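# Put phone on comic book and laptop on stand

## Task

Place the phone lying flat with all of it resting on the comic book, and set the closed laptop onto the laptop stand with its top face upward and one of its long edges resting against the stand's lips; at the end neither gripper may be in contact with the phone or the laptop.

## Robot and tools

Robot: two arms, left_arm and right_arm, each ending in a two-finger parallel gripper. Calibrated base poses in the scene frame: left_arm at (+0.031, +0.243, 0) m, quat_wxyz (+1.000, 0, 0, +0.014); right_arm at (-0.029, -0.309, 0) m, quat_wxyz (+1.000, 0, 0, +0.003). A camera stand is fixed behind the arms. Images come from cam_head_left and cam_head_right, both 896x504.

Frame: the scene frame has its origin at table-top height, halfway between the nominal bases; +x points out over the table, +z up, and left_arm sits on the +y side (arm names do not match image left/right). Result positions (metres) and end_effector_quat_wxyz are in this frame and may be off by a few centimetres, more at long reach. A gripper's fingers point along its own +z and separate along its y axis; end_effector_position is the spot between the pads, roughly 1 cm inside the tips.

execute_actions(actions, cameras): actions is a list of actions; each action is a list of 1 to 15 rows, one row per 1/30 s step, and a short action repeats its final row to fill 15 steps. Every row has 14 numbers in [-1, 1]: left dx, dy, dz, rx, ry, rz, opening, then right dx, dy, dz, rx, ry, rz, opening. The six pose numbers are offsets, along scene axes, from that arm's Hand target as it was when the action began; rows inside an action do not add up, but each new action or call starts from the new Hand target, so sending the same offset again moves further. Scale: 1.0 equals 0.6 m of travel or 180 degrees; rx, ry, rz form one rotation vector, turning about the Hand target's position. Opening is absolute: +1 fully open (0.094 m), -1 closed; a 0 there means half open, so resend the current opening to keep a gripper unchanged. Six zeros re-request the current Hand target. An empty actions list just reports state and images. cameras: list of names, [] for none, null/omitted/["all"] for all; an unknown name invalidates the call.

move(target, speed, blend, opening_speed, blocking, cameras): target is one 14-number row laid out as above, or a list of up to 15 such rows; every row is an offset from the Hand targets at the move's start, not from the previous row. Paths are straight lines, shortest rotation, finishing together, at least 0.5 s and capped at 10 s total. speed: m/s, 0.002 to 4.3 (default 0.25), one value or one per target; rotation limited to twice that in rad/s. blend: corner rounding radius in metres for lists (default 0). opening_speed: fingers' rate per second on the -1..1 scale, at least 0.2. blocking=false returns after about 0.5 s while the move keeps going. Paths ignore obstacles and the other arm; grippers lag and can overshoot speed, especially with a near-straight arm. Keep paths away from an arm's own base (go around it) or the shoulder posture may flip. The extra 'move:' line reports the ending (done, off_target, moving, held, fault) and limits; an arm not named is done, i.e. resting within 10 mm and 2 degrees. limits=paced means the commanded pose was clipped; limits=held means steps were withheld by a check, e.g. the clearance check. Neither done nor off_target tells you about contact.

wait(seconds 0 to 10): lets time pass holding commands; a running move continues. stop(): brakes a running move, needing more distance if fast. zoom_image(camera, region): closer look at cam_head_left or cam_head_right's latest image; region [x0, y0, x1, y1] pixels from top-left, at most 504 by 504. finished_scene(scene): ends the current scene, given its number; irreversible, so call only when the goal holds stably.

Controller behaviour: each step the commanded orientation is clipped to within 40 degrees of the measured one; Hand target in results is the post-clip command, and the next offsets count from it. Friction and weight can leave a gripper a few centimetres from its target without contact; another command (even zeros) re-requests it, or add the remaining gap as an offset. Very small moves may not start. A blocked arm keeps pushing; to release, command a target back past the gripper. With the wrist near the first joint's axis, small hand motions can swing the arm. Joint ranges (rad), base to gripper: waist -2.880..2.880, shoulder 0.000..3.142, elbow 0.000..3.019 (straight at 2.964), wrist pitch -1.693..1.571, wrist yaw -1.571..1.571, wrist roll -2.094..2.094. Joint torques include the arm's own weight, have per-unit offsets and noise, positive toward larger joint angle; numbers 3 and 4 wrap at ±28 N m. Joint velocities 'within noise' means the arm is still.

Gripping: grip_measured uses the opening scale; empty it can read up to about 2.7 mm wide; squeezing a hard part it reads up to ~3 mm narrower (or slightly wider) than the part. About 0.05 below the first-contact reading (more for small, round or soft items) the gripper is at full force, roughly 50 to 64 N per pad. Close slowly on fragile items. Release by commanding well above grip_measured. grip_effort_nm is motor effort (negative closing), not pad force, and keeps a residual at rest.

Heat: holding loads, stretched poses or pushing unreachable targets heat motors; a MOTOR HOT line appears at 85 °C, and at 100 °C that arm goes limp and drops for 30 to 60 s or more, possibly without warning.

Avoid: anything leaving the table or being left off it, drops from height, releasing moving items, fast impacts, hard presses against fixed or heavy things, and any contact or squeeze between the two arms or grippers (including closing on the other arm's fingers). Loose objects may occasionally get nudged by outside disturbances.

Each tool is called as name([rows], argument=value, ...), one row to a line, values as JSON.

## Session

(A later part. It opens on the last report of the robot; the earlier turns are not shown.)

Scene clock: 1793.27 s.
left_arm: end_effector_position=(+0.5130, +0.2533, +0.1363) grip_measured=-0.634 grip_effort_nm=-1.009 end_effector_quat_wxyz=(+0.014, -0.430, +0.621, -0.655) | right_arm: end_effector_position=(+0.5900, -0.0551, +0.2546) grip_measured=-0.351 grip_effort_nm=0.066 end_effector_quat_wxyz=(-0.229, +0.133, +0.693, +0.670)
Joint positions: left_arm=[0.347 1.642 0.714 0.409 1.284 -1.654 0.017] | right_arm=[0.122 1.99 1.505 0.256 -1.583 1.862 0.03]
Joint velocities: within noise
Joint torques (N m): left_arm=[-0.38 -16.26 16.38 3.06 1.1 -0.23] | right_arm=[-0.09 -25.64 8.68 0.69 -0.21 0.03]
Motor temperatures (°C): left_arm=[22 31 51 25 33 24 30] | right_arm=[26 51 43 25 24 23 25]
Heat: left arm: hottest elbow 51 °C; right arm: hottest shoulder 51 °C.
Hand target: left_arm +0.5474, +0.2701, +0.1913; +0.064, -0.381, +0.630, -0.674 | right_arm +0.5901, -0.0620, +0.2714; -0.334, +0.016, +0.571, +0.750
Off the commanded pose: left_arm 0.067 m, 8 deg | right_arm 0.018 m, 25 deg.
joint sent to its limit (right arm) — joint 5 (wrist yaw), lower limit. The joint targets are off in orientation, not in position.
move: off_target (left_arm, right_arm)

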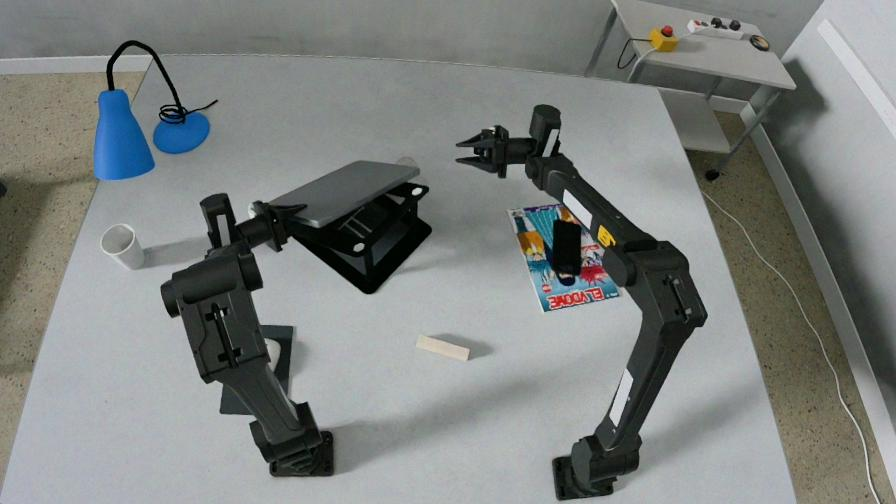

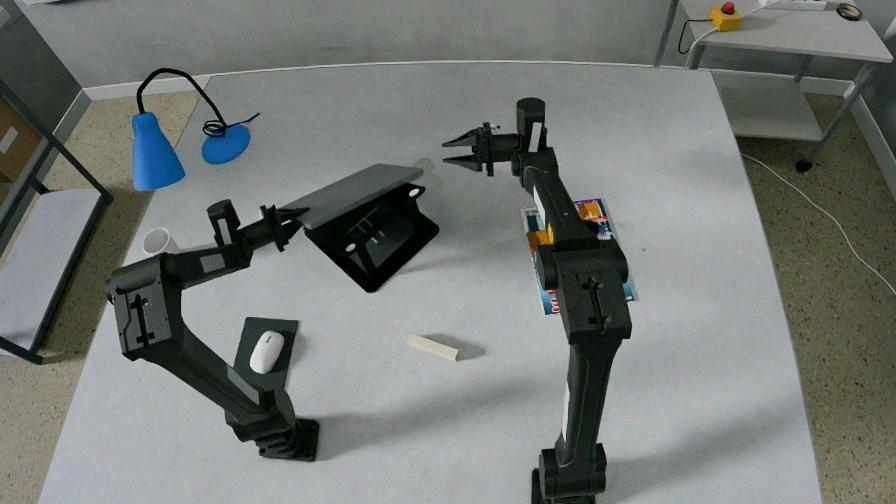

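move(target=[0.0,0.02,-0.13,0.04,0,0,-0.85,0,0,0,0,0,0,-0.35], speed=0.06)

zoom_image(camera="cam_head_left", region=[220, 130, 470, 290])

zoom_image(camera="cam_head_right", region=[220, 130, 470, 290])

Scene clock: 1800.10 s.
left_arm: end_effector_position=(+0.5322, +0.2692, +0.1093) grip_measured=-0.635 grip_effort_nm=-1.009 end_effector_quat_wxyz=(+0.058, -0.390, +0.659, -0.640) | right_arm: end_effector_position=(+0.5900, -0.0551, +0.2546) grip_measured=-0.351 grip_effort_nm=0.061 end_effector_quat_wxyz=(-0.229, +0.133, +0.693, +0.670)
Joint positions: left_arm=[0.364 1.734 0.793 0.289 1.282 -1.382 0.017] | right_arm=[0.122 1.99 1.505 0.256 -1.583 1.862 0.03]
Joint velocities: within noise
Joint torques (N m): left_arm=[-0.26 -14.15 10.89 0.77 -0.32 0.57] | right_arm=[-0.09 -25.7 8.69 0.65 -0.21 0.03]
Motor temperatures (°C): left_arm=[22 30 52 25 32 24 30] | right_arm=[26 51 43 25 24 23 25]
Heat: left arm: hottest elbow 52 °C; right arm: hottest shoulder 51 °C.
Hand target: left_arm +0.5473, +0.2820, +0.1133; +0.088, -0.376, +0.671, -0.633 | right_arm +0.5901, -0.0620, +0.2714; -0.334, +0.016, +0.571, +0.750
Off the commanded pose: left_arm 0.020 m, 4 deg | right_arm 0.018 m, 25 deg.
joint sent to its limit (right arm) — joint 5 (wrist yaw), lower limit. The joint targets are off in orientation, not in position.
move: off_target (left_arm, right_arm)

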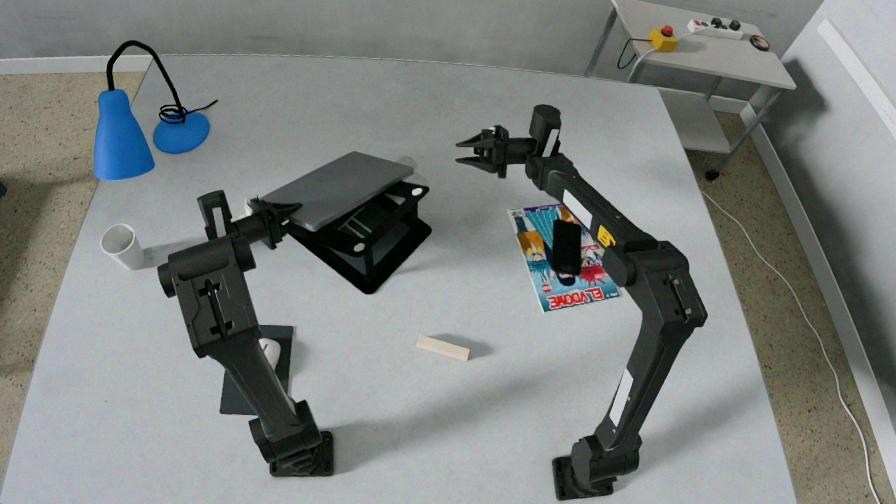

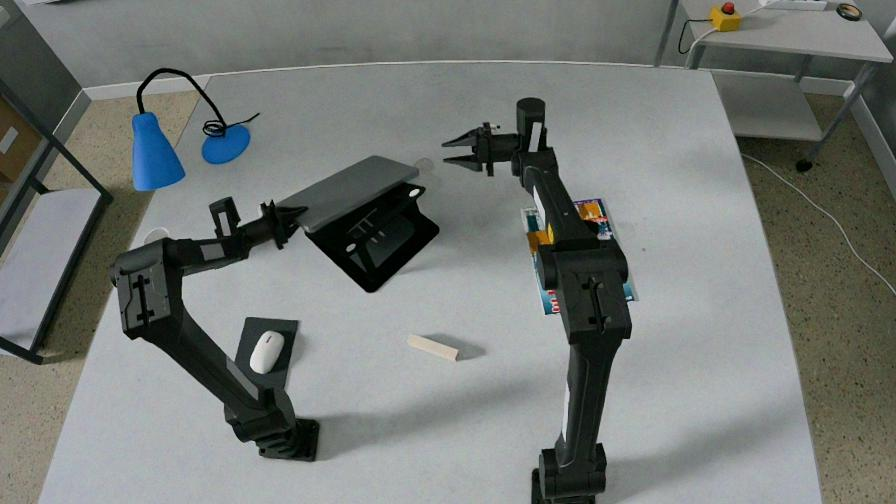

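Scaled by 2.016.

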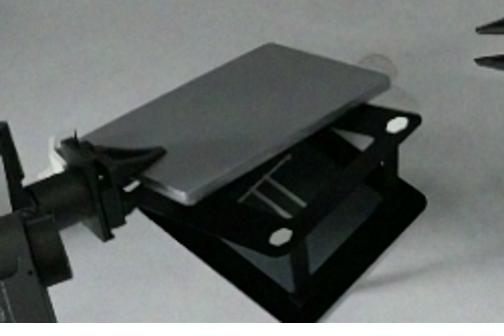

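Scaled by 2.016.

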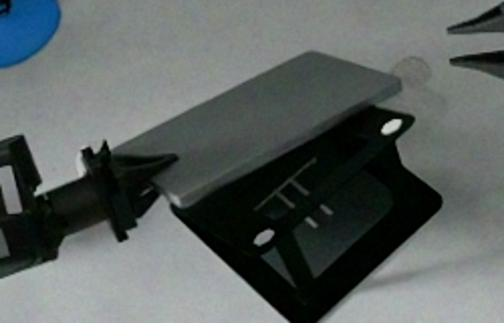

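move(target=[-0.03,0.02,0.25,-0.12,-0.1,0,-0.85,0,0,0,0,0,0,-0.35], speed=0.1)

zoom_image(camera="cam_head_left", region=[220, 130, 470, 290])

zoom_image(camera="cam_head_right", region=[220, 130, 470, 290])

Scene clock: 1807.10 s.
left_arm: end_effector_position=(+0.5243, +0.2825, +0.1863) grip_measured=-0.635 grip_effort_nm=-1.009 end_effector_quat_wxyz=(-0.058, +0.386, -0.589, +0.708) | right_arm: end_effector_position=(+0.5900, -0.0551, +0.2546) grip_measured=-0.351 grip_effort_nm=0.061 end_effector_quat_wxyz=(-0.229, +0.133, +0.693, +0.670)
Joint positions: left_arm=[0.402 1.695 0.722 1.013 1.339 -2.107 0.017] | right_arm=[0.122 1.99 1.505 0.256 -1.583 1.862 0.03]
Joint velocities: within noise
Joint torques (N m): left_arm=[0.09 -23.59 11.56 3.04 -0.18 0.1] | right_arm=[-0.15 -25.64 8.65 0.66 -0.21 0.03]
Motor temperatures (°C): left_arm=[22 30 50 24 31 24 30] | right_arm=[26 51 43 25 24 23 25]
Heat: left arm: hottest elbow 50 °C; right arm: hottest shoulder 51 °C.
Hand target: left_arm +0.5294, +0.2941, +0.2632; -0.120, +0.283, -0.519, +0.797 | right_arm +0.5901, -0.0620, +0.2714; -0.334, +0.016, +0.571, +0.750
Off the commanded pose: left_arm 0.078 m, 19 deg | right_arm 0.018 m, 25 deg.
joint sent to its limit (left arm) — joint 6 (wrist roll), lower limit. The joint targets are off in position and orientation.
joint sent to its limit (right arm) — joint 5 (wrist yaw), lower limit. The joint targets are off in orientation, not in position.
move: off_target (left_arm, right_arm)

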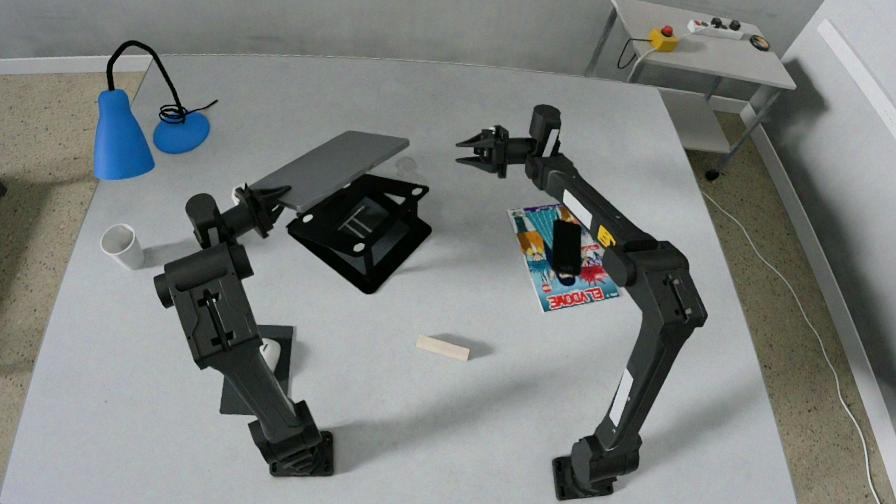

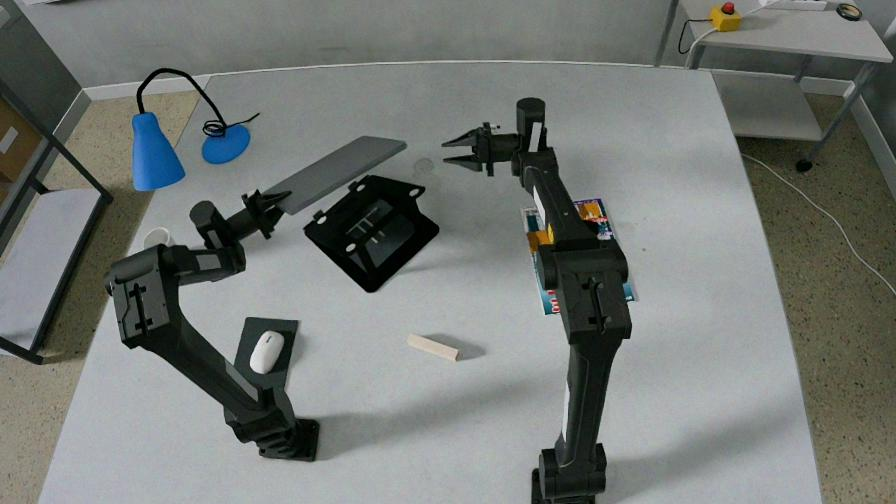

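Scaled by 2.016.

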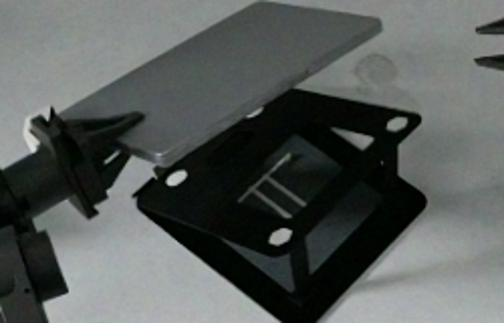

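Scaled by 2.016.

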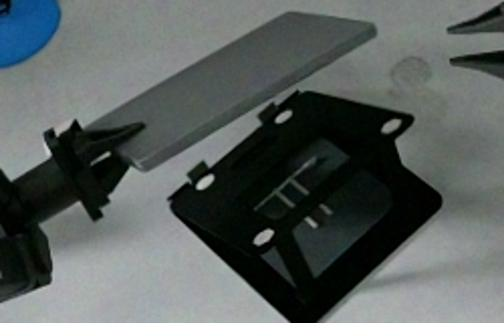

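move(target=[-0.18,-0.09,0.03,0,0,0.05,-0.85,0,0,0,0,0,0,-0.35], speed=0.1)

zoom_image(camera="cam_head_left", region=[220, 130, 470, 300])

zoom_image(camera="cam_head_right", region=[220, 130, 470, 300])

Scene clock: 1824.87 s.
left_arm: end_effector_position=(+0.4181, +0.2419, +0.2187) grip_measured=-0.636 grip_effort_nm=-1.009 end_effector_quat_wxyz=(-0.138, +0.423, -0.552, +0.706) | right_arm: end_effector_position=(+0.5900, -0.0551, +0.2546) grip_measured=-0.351 grip_effort_nm=0.061 end_effector_quat_wxyz=(-0.229, +0.133, +0.693, +0.670)
Joint positions: left_arm=[0.391 1.282 0.352 1.012 1.142 -2.107 0.017] | right_arm=[0.122 1.99 1.505 0.256 -1.583 1.862 0.03]
Joint velocities: within noise
Joint torques (N m): left_arm=[-2.67 -15.85 11.99 3.71 -0.29 0.09] | right_arm=[-0.21 -25.76 8.64 0.66 -0.22 0.02]
Motor temperatures (°C): left_arm=[22 31 48 25 30 24 30] | right_arm=[26 52 43 25 24 23 25]
Heat: left arm: hottest elbow 48 °C; right arm: hottest shoulder 52 °C.
Hand target: left_arm +0.4213, +0.2401, +0.2812; -0.182, +0.323, -0.496, +0.786 | right_arm +0.5901, -0.0620, +0.2714; -0.334, +0.016, +0.571, +0.750
Off the commanded pose: left_arm 0.063 m, 17 deg | right_arm 0.018 m, 25 deg.
joint sent to its limit (left arm) — joint 6 (wrist roll), lower limit. The joint targets are off in position and orientation.
joint sent to its limit (right arm) — joint 5 (wrist yaw), lower limit. The joint targets are off in orientation, not in position.
move: off_target (left_arm, right_arm)

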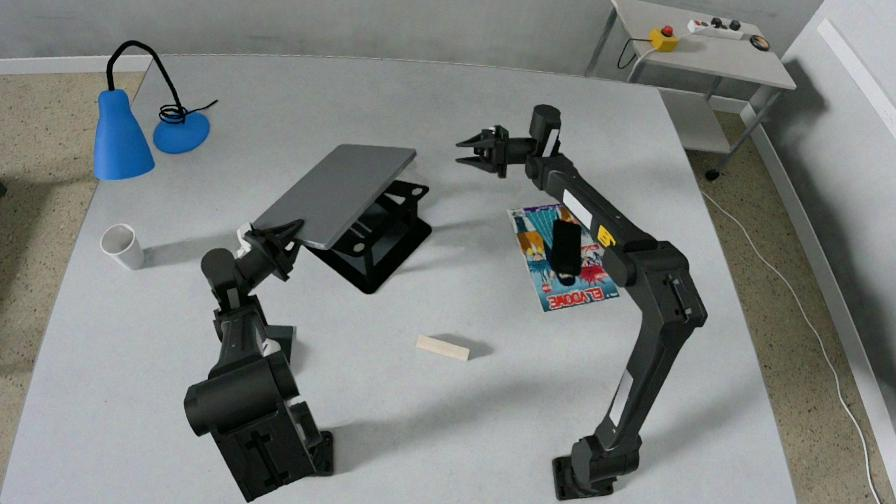

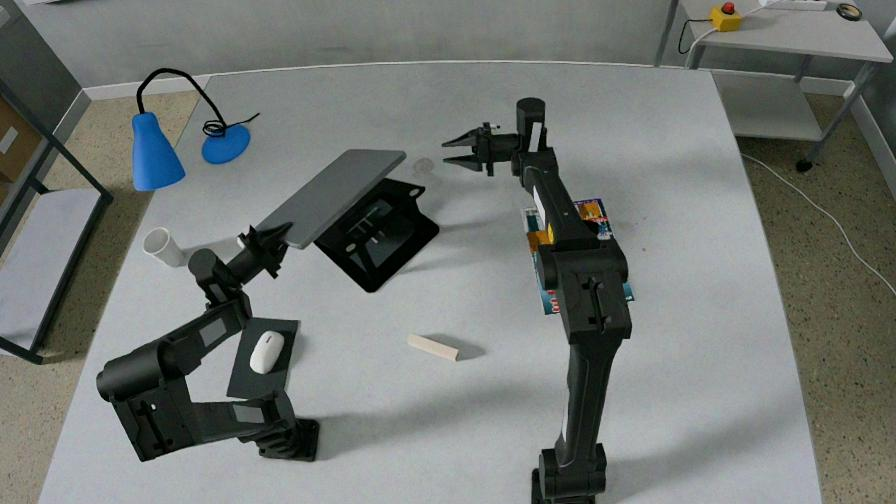

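Scaled by 2.016.

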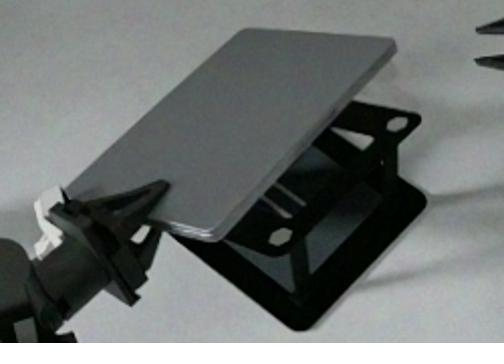

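Scaled by 2.016.

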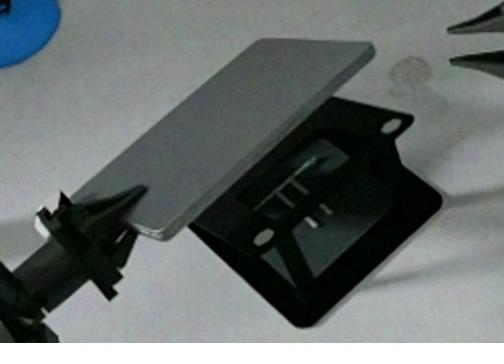

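move(target=[-0.02,0.0,-0.09,0,0,-0.02,-0.85,0,0,0,0,0,0,-0.35], speed=0.08)

zoom_image(camera="cam_head_left", region=[220, 130, 470, 300])

zoom_image(camera="cam_head_right", region=[220, 130, 470, 300])

Scene clock: 1832.33 s.
left_arm: end_effector_position=(+0.4016, +0.2298, +0.1813) grip_measured=-0.636 grip_effort_nm=-1.009 end_effector_quat_wxyz=(-0.102, +0.407, -0.569, +0.707) | right_arm: end_effector_position=(+0.5900, -0.0551, +0.2546) grip_measured=-0.351 grip_effort_nm=0.066 end_effector_quat_wxyz=(-0.229, +0.133, +0.693, +0.670)
Joint positions: left_arm=[0.396 1.416 0.307 1.172 1.231 -2.107 0.017] | right_arm=[0.122 1.99 1.505 0.256 -1.583 1.862 0.03]
Joint velocities: within noise
Joint torques (N m): left_arm=[0.26 -12.45 9.77 5.07 -0.03 0.04] | right_arm=[-0.15 -25.64 8.65 0.68 -0.21 0.03]
Motor temperatures (°C): left_arm=[22 30 48 25 29 24 30] | right_arm=[26 52 43 25 24 23 25]
Heat: left arm: hottest elbow 48 °C; right arm: hottest shoulder 52 °C.
Hand target: left_arm +0.4094, +0.2400, +0.2273; -0.157, +0.307, -0.505, +0.791 | right_arm +0.5901, -0.0620, +0.2714; -0.334, +0.016, +0.571, +0.750
Off the commanded pose: left_arm 0.048 m, 18 deg | right_arm 0.018 m, 25 deg.
joint sent to its limit (left arm) — joint 6 (wrist roll), lower limit. The joint targets are off in position and orientation.
joint sent to its limit (right arm) — joint 5 (wrist yaw), lower limit. The joint targets are off in orientation, not in position.
move: off_target (left_arm, right_arm)

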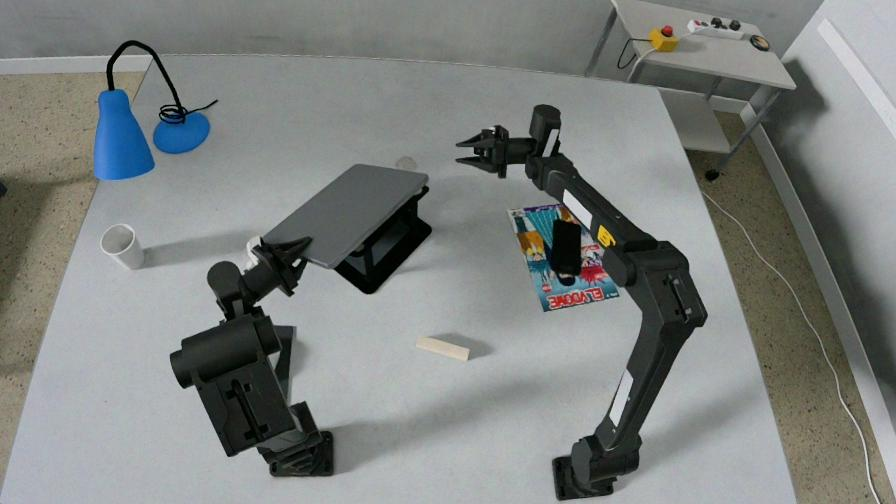

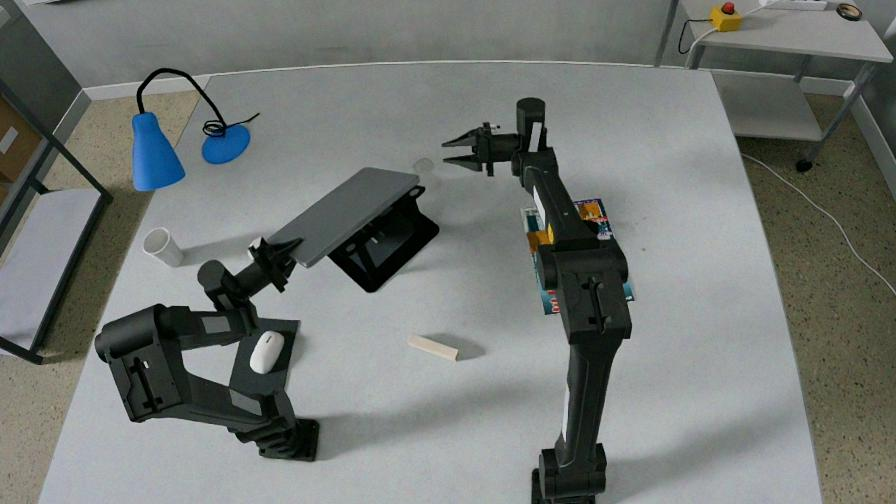

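Scaled by 2.016.

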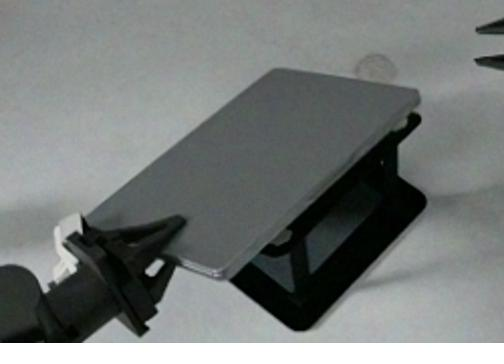

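Scaled by 2.016.

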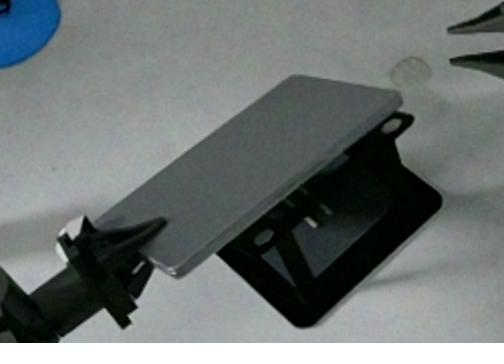

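move(target=[0.02,-0.018,-0.06,0,0,0,-0.85,0,0,0,0,0,0,-0.35], speed=0.06)

zoom_image(camera="cam_head_left", region=[220, 130, 470, 300])

zoom_image(camera="cam_head_right", region=[220, 130, 470, 300])

Scene clock: 1841.33 s.
left_arm: end_effector_position=(+0.4088, +0.2292, +0.1452) grip_measured=-0.636 grip_effort_nm=-1.009 end_effector_quat_wxyz=(-0.109, +0.413, -0.564, +0.707) | right_arm: end_effector_position=(+0.5900, -0.0551, +0.2546) grip_measured=-0.351 grip_effort_nm=0.061 end_effector_quat_wxyz=(-0.229, +0.133, +0.693, +0.670)
Joint positions: left_arm=[0.378 1.612 0.301 1.372 1.192 -2.107 0.017] | right_arm=[0.122 1.99 1.505 0.256 -1.583 1.862 0.03]
Joint velocities: within noise
Joint torques (N m): left_arm=[-3.31 -14.51 8.01 5.46 -0.28 0.07] | right_arm=[-0.21 -25.58 8.66 0.66 -0.21 0.03]
Motor temperatures (°C): left_arm=[22 30 47 25 29 24 30] | right_arm=[26 52 43 25 24 23 25]
Heat: left arm: hottest elbow 47 °C; right arm: hottest shoulder 52 °C.
Hand target: left_arm +0.4214, +0.2293, +0.1913; -0.157, +0.307, -0.505, +0.791 | right_arm +0.5901, -0.0620, +0.2714; -0.334, +0.016, +0.571, +0.750
Off the commanded pose: left_arm 0.048 m, 18 deg | right_arm 0.018 m, 25 deg.
joint sent to its limit (left arm) — joint 6 (wrist roll), lower limit. The joint targets are off in position and orientation.
joint sent to its limit (right arm) — joint 5 (wrist yaw), lower limit. The joint targets are off in orientation, not in position.
move: off_target (left_arm, right_arm)

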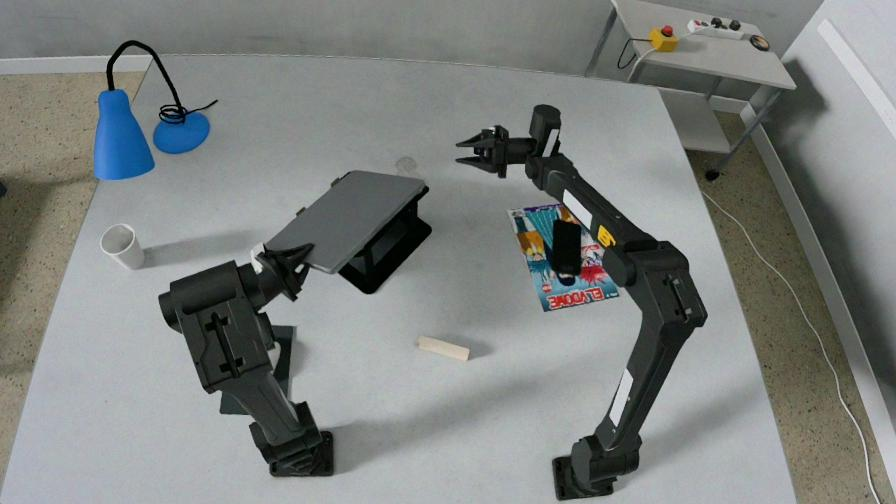

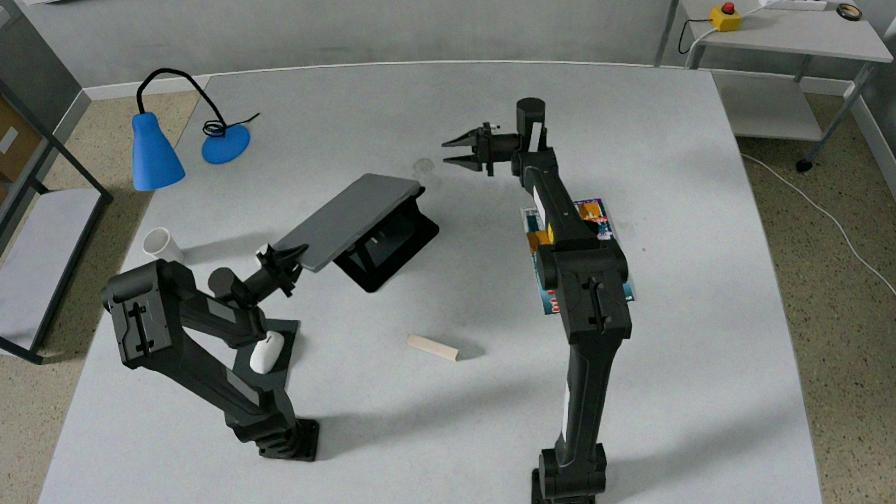

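Scaled by 2.016.

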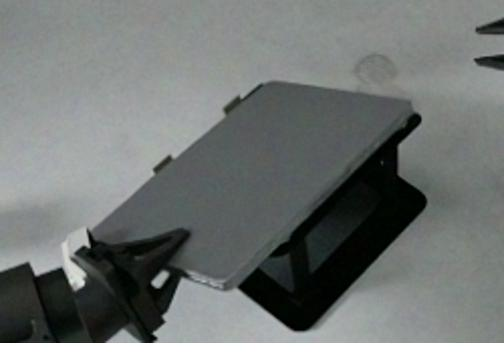

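Scaled by 2.016.

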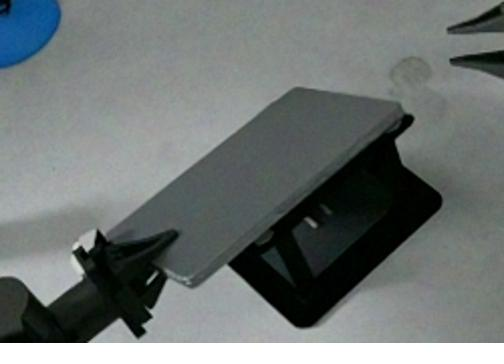

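move(target=[0.03,-0.024,-0.025,0,0,0,-0.85,0,0,0,0,0,0,-0.35], speed=0.05)

zoom_image(camera="cam_head_left", region=[220, 130, 470, 300])

zoom_image(camera="cam_head_right", region=[220, 130, 470, 300])

Scene clock: 1849.13 s.
left_arm: end_effector_position=(+0.4157, +0.2165, +0.1301) grip_measured=-0.636 grip_effort_nm=-1.009 end_effector_quat_wxyz=(-0.118, +0.412, -0.561, +0.709) | right_arm: end_effector_position=(+0.5900, -0.0551, +0.2546) grip_measured=-0.351 grip_effort_nm=0.061 end_effector_quat_wxyz=(-0.229, +0.133, +0.693, +0.670)
Joint positions: left_arm=[0.323 1.709 0.301 1.482 1.124 -2.107 0.017] | right_arm=[0.122 1.99 1.505 0.256 -1.583 1.862 0.03]
Joint velocities: within noise
Joint torques (N m): left_arm=[-3.96 -13.45 9.54 5.07 -0.26 0.05] | right_arm=[-0.15 -25.64 8.68 0.66 -0.21 0.04]
Motor temperatures (°C): left_arm=[22 30 46 25 29 24 30] | right_arm=[26 52 43 25 24 23 25]
Heat: left arm: hottest elbow 46 °C; right arm: hottest shoulder 52 °C.
Hand target: left_arm +0.4393, +0.2148, +0.1763; -0.157, +0.307, -0.506, +0.791 | right_arm +0.5901, -0.0620, +0.2714; -0.334, +0.016, +0.571, +0.750
Off the commanded pose: left_arm 0.052 m, 17 deg | right_arm 0.018 m, 25 deg.
joint sent to its limit (left arm) — joint 6 (wrist roll), lower limit. The joint targets are off in position and orientation.
joint sent to its limit (right arm) — joint 5 (wrist yaw), lower limit. The joint targets are off in orientation, not in position.
move: off_target (left_arm, right_arm)

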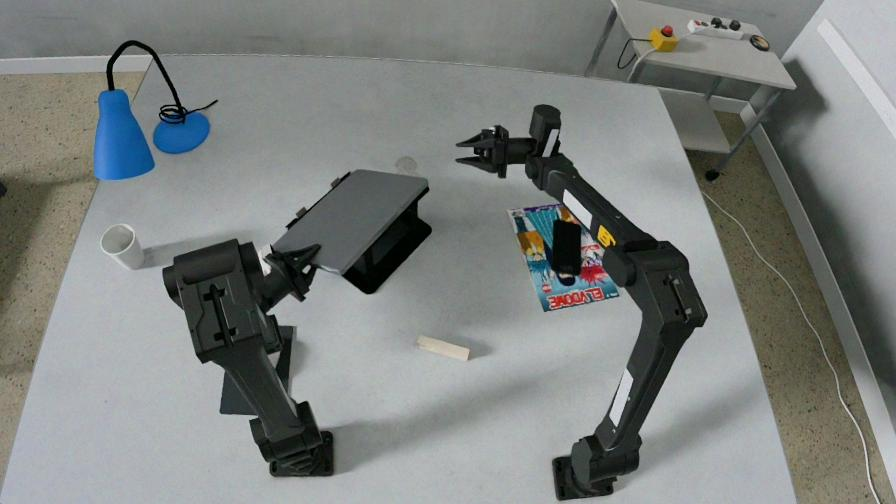

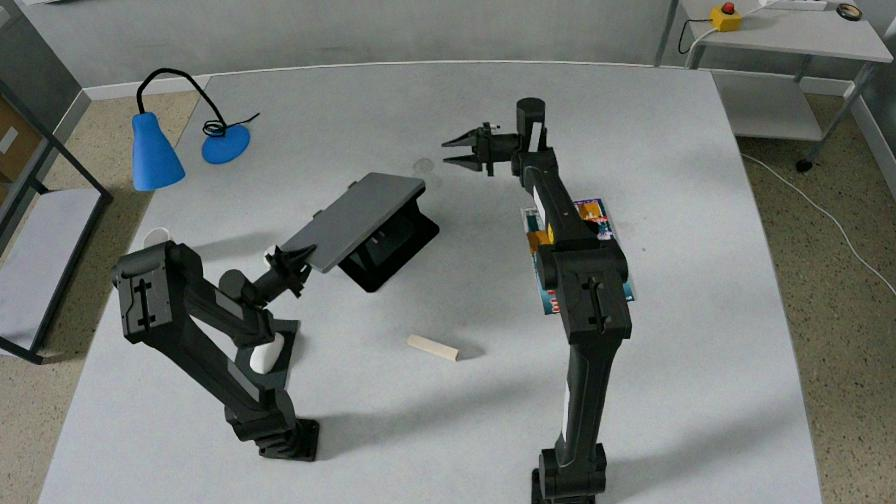

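Scaled by 2.016.

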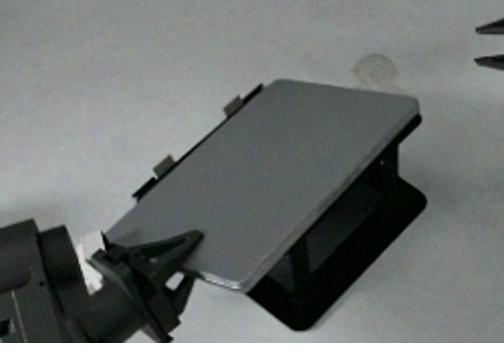

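Scaled by 2.016.

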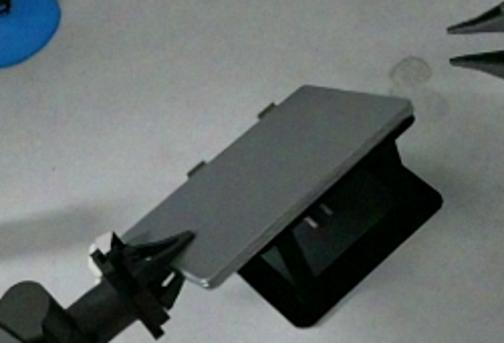

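move(target=[0.02,0.025,-0.05,0,0,-0.008,-0.85,0,0,0,0,0,0,-0.35], speed=0.05)

zoom_image(camera="cam_head_left", region=[260, 150, 440, 280])

zoom_image(camera="cam_head_right", region=[260, 150, 440, 280])

Scene clock: 1854.77 s.
left_arm: end_effector_position=(+0.4300, +0.2212, +0.1178) grip_measured=-0.636 grip_effort_nm=-1.009 end_effector_quat_wxyz=(-0.105, +0.392, -0.574, +0.711) | right_arm: end_effector_position=(+0.5900, -0.0551, +0.2546) grip_measured=-0.351 grip_effort_nm=0.066 end_effector_quat_wxyz=(-0.229, +0.133, +0.693, +0.670)
Joint positions: left_arm=[0.334 1.8 0.368 1.523 1.185 -2.107 0.017] | right_arm=[0.122 1.99 1.505 0.256 -1.583 1.862 0.03]
Joint velocities: within noise
Joint torques (N m): left_arm=[-0.97 -12.63 8.76 3.67 -0.03 0.07] | right_arm=[-0.09 -25.64 8.65 0.66 -0.22 0.03]
Motor temperatures (°C): left_arm=[22 30 46 25 29 24 30] | right_arm=[26 52 43 25 24 23 25]
Heat: left arm: hottest elbow 46 °C; right arm: hottest shoulder 52 °C.
Hand target: left_arm +0.4513, +0.2299, +0.1462; -0.147, +0.301, -0.509, +0.793 | right_arm +0.5901, -0.0620, +0.2714; -0.334, +0.016, +0.571, +0.750
Off the commanded pose: left_arm 0.037 m, 17 deg | right_arm 0.018 m, 25 deg.
joint sent to its limit (left arm) — joint 4 (wrist pitch), upper limit; joint 6 (wrist roll), lower limit. The joint targets are off in orientation, not in position.
joint sent to its limit (right arm) — joint 5 (wrist yaw), lower limit. The joint targets are off in orientation, not in position.
move: off_target (left_arm, right_arm)

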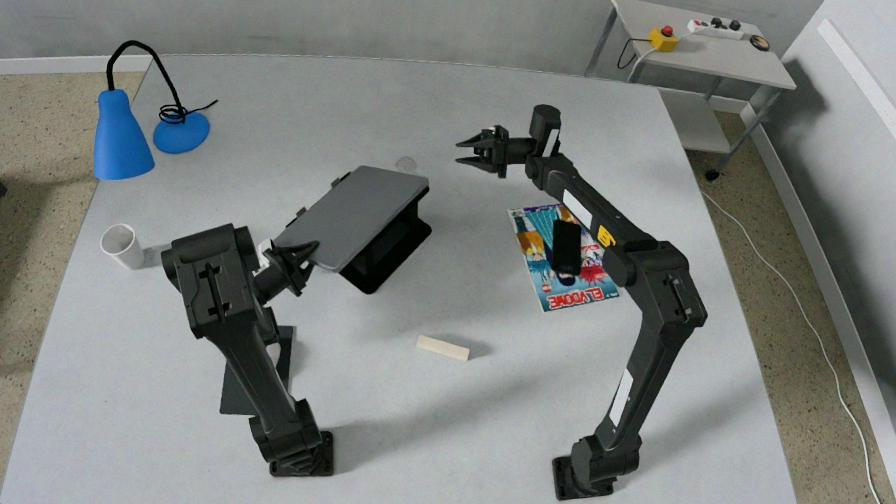

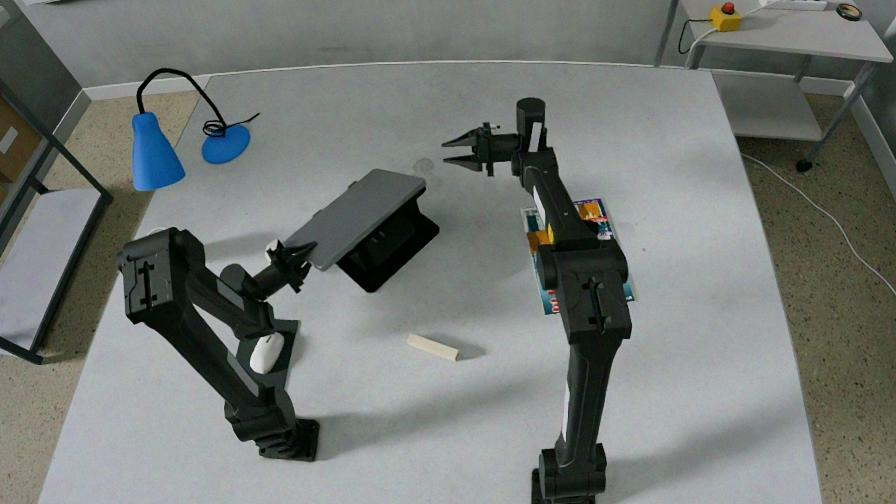

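Scaled by 2.800.

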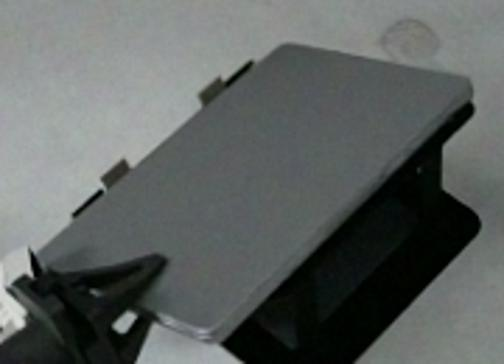

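Scaled by 2.800.

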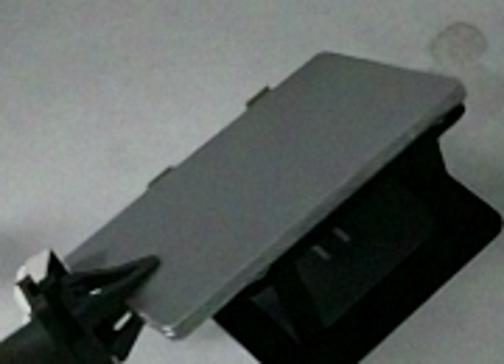

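move(target=[0.004,0.005,-0.04,0,0,0,-0.85,0,0,0,0,0,0,-0.35], speed=0.05)

zoom_image(camera="cam_head_left", region=[260, 150, 440, 280])

zoom_image(camera="cam_head_right", region=[260, 150, 440, 280])

Scene clock: 1862.63 s.
left_arm: end_effector_position=(+0.4408, +0.2266, +0.1053) grip_measured=-0.636 grip_effort_nm=-1.009 end_effector_quat_wxyz=(-0.102, +0.391, -0.576, +0.711) | right_arm: end_effector_position=(+0.5900, -0.0551, +0.2546) grip_measured=-0.351 grip_effort_nm=0.061 end_effector_quat_wxyz=(-0.229, +0.133, +0.693, +0.670)
Joint positions: left_arm=[0.339 1.866 0.408 1.545 1.198 -2.107 0.017] | right_arm=[0.122 1.99 1.505 0.256 -1.583 1.862 0.03]
Joint velocities: within noise
Joint torques (N m): left_arm=[-1.32 -12.81 6.58 2.86 0.19 0.18] | right_arm=[-0.21 -25.7 8.64 0.66 -0.21 0.03]
Motor temperatures (°C): left_arm=[22 29 45 25 29 24 30] | right_arm=[26 52 44 25 24 23 25]
Heat: left arm: hottest elbow 45 °C; right arm: hottest shoulder 52 °C.
Hand target: left_arm +0.4538, +0.2329, +0.1222; -0.147, +0.301, -0.509, +0.793 | right_arm +0.5901, -0.0620, +0.2714; -0.334, +0.016, +0.571, +0.750
Off the commanded pose: left_arm 0.022 m, 17 deg | right_arm 0.018 m, 25 deg.
joint sent to its limit (left arm) — joint 4 (wrist pitch), upper limit. The joint targets are off in orientation, not in position.
joint sent to its limit (right arm) — joint 5 (wrist yaw), lower limit. The joint targets are off in orientation, not in position.
move: off_target (left_arm, right_arm)

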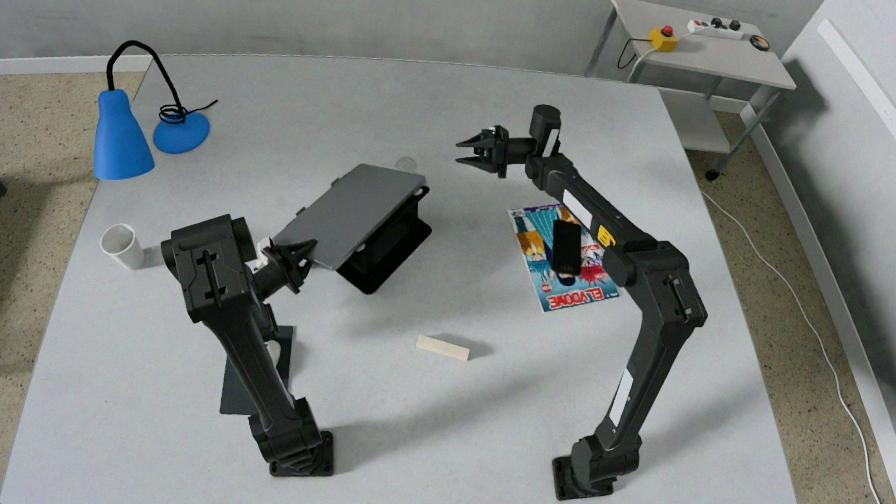

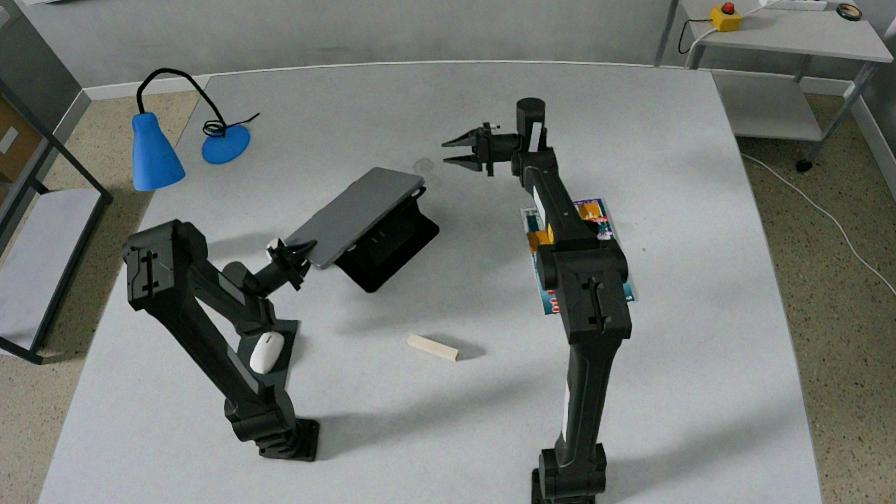

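Scaled by 2.800.

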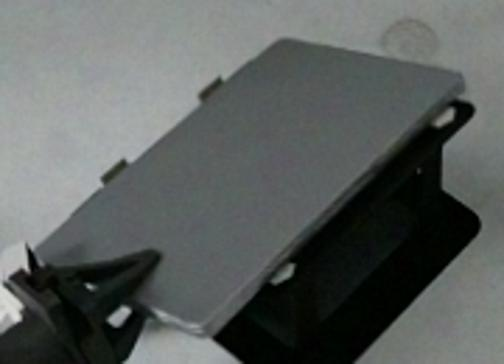

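Scaled by 2.800.

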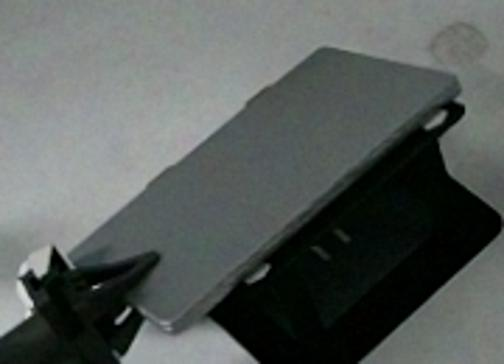

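move(target=[-0.022,-0.0105,-0.028,0.0435,0.0824,0.001,-0.85,0,0,0,0,0,0,-0.35], speed=0.06)

zoom_image(camera="cam_head_left", region=[260, 150, 440, 280])

zoom_image(camera="cam_head_right", region=[260, 150, 440, 280])

Scene clock: 1869.07 s.
left_arm: end_effector_position=(+0.4417, +0.2274, +0.1023) grip_measured=-0.636 grip_effort_nm=-1.004 end_effector_quat_wxyz=(-0.099, +0.399, -0.573, +0.709) | right_arm: end_effector_position=(+0.5900, -0.0551, +0.2546) grip_measured=-0.351 grip_effort_nm=0.066 end_effector_quat_wxyz=(-0.229, +0.133, +0.693, +0.670)
Joint positions: left_arm=[0.339 1.87 0.408 1.533 1.191 -2.107 0.017] | right_arm=[0.122 1.99 1.505 0.256 -1.583 1.862 0.03]
Joint velocities: within noise
Joint torques (N m): left_arm=[-1.14 -12.04 2.65 1.76 0.31 0.16] | right_arm=[-0.09 -25.58 8.65 0.64 -0.21 0.03]
Motor temperatures (°C): left_arm=[22 29 45 25 29 24 30] | right_arm=[26 52 44 25 24 23 25]
Heat: left arm: hottest elbow 45 °C; right arm: hottest shoulder 52 °C.
Hand target: left_arm +0.4406, +0.2265, +0.1055; -0.102, +0.390, -0.576, +0.711 | right_arm +0.5901, -0.0620, +0.2714; -0.334, +0.016, +0.571, +0.750
Off the commanded pose: left_arm 0.003 m, 1 deg | right_arm 0.018 m, 25 deg.
joint sent to its limit (right arm) — joint 5 (wrist yaw), lower limit. The joint targets are off in orientation, not in position.
move: off_target (right_arm)

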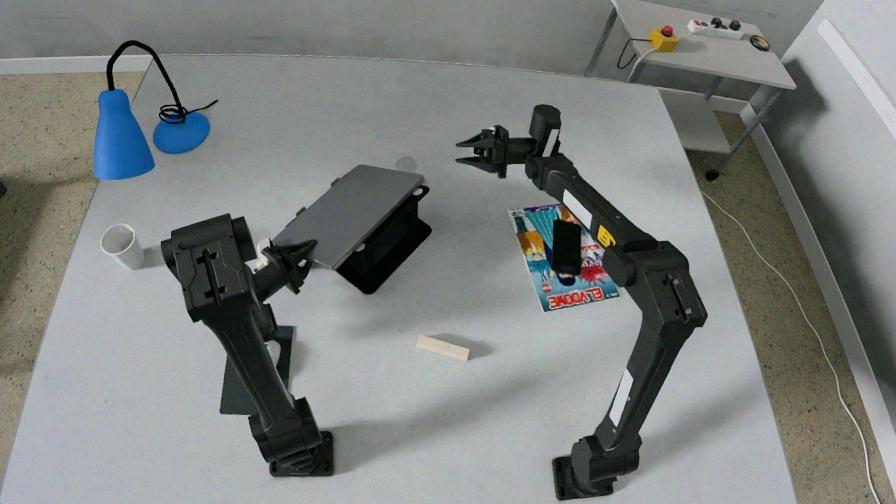

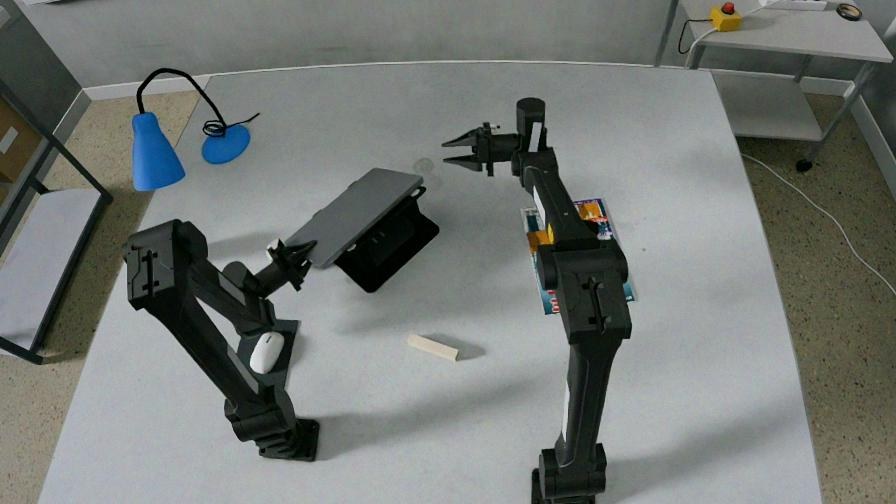

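Scaled by 2.800.

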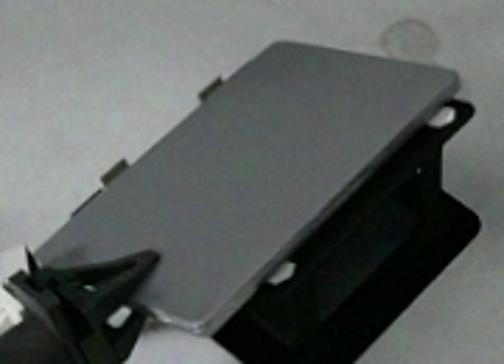

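Scaled by 2.800.

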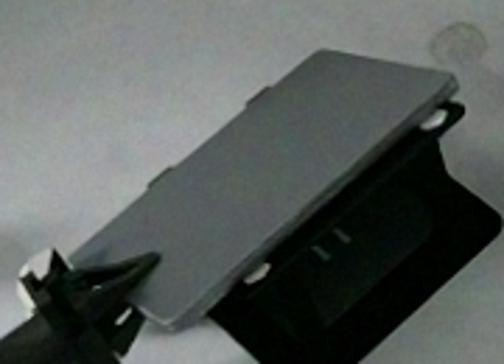

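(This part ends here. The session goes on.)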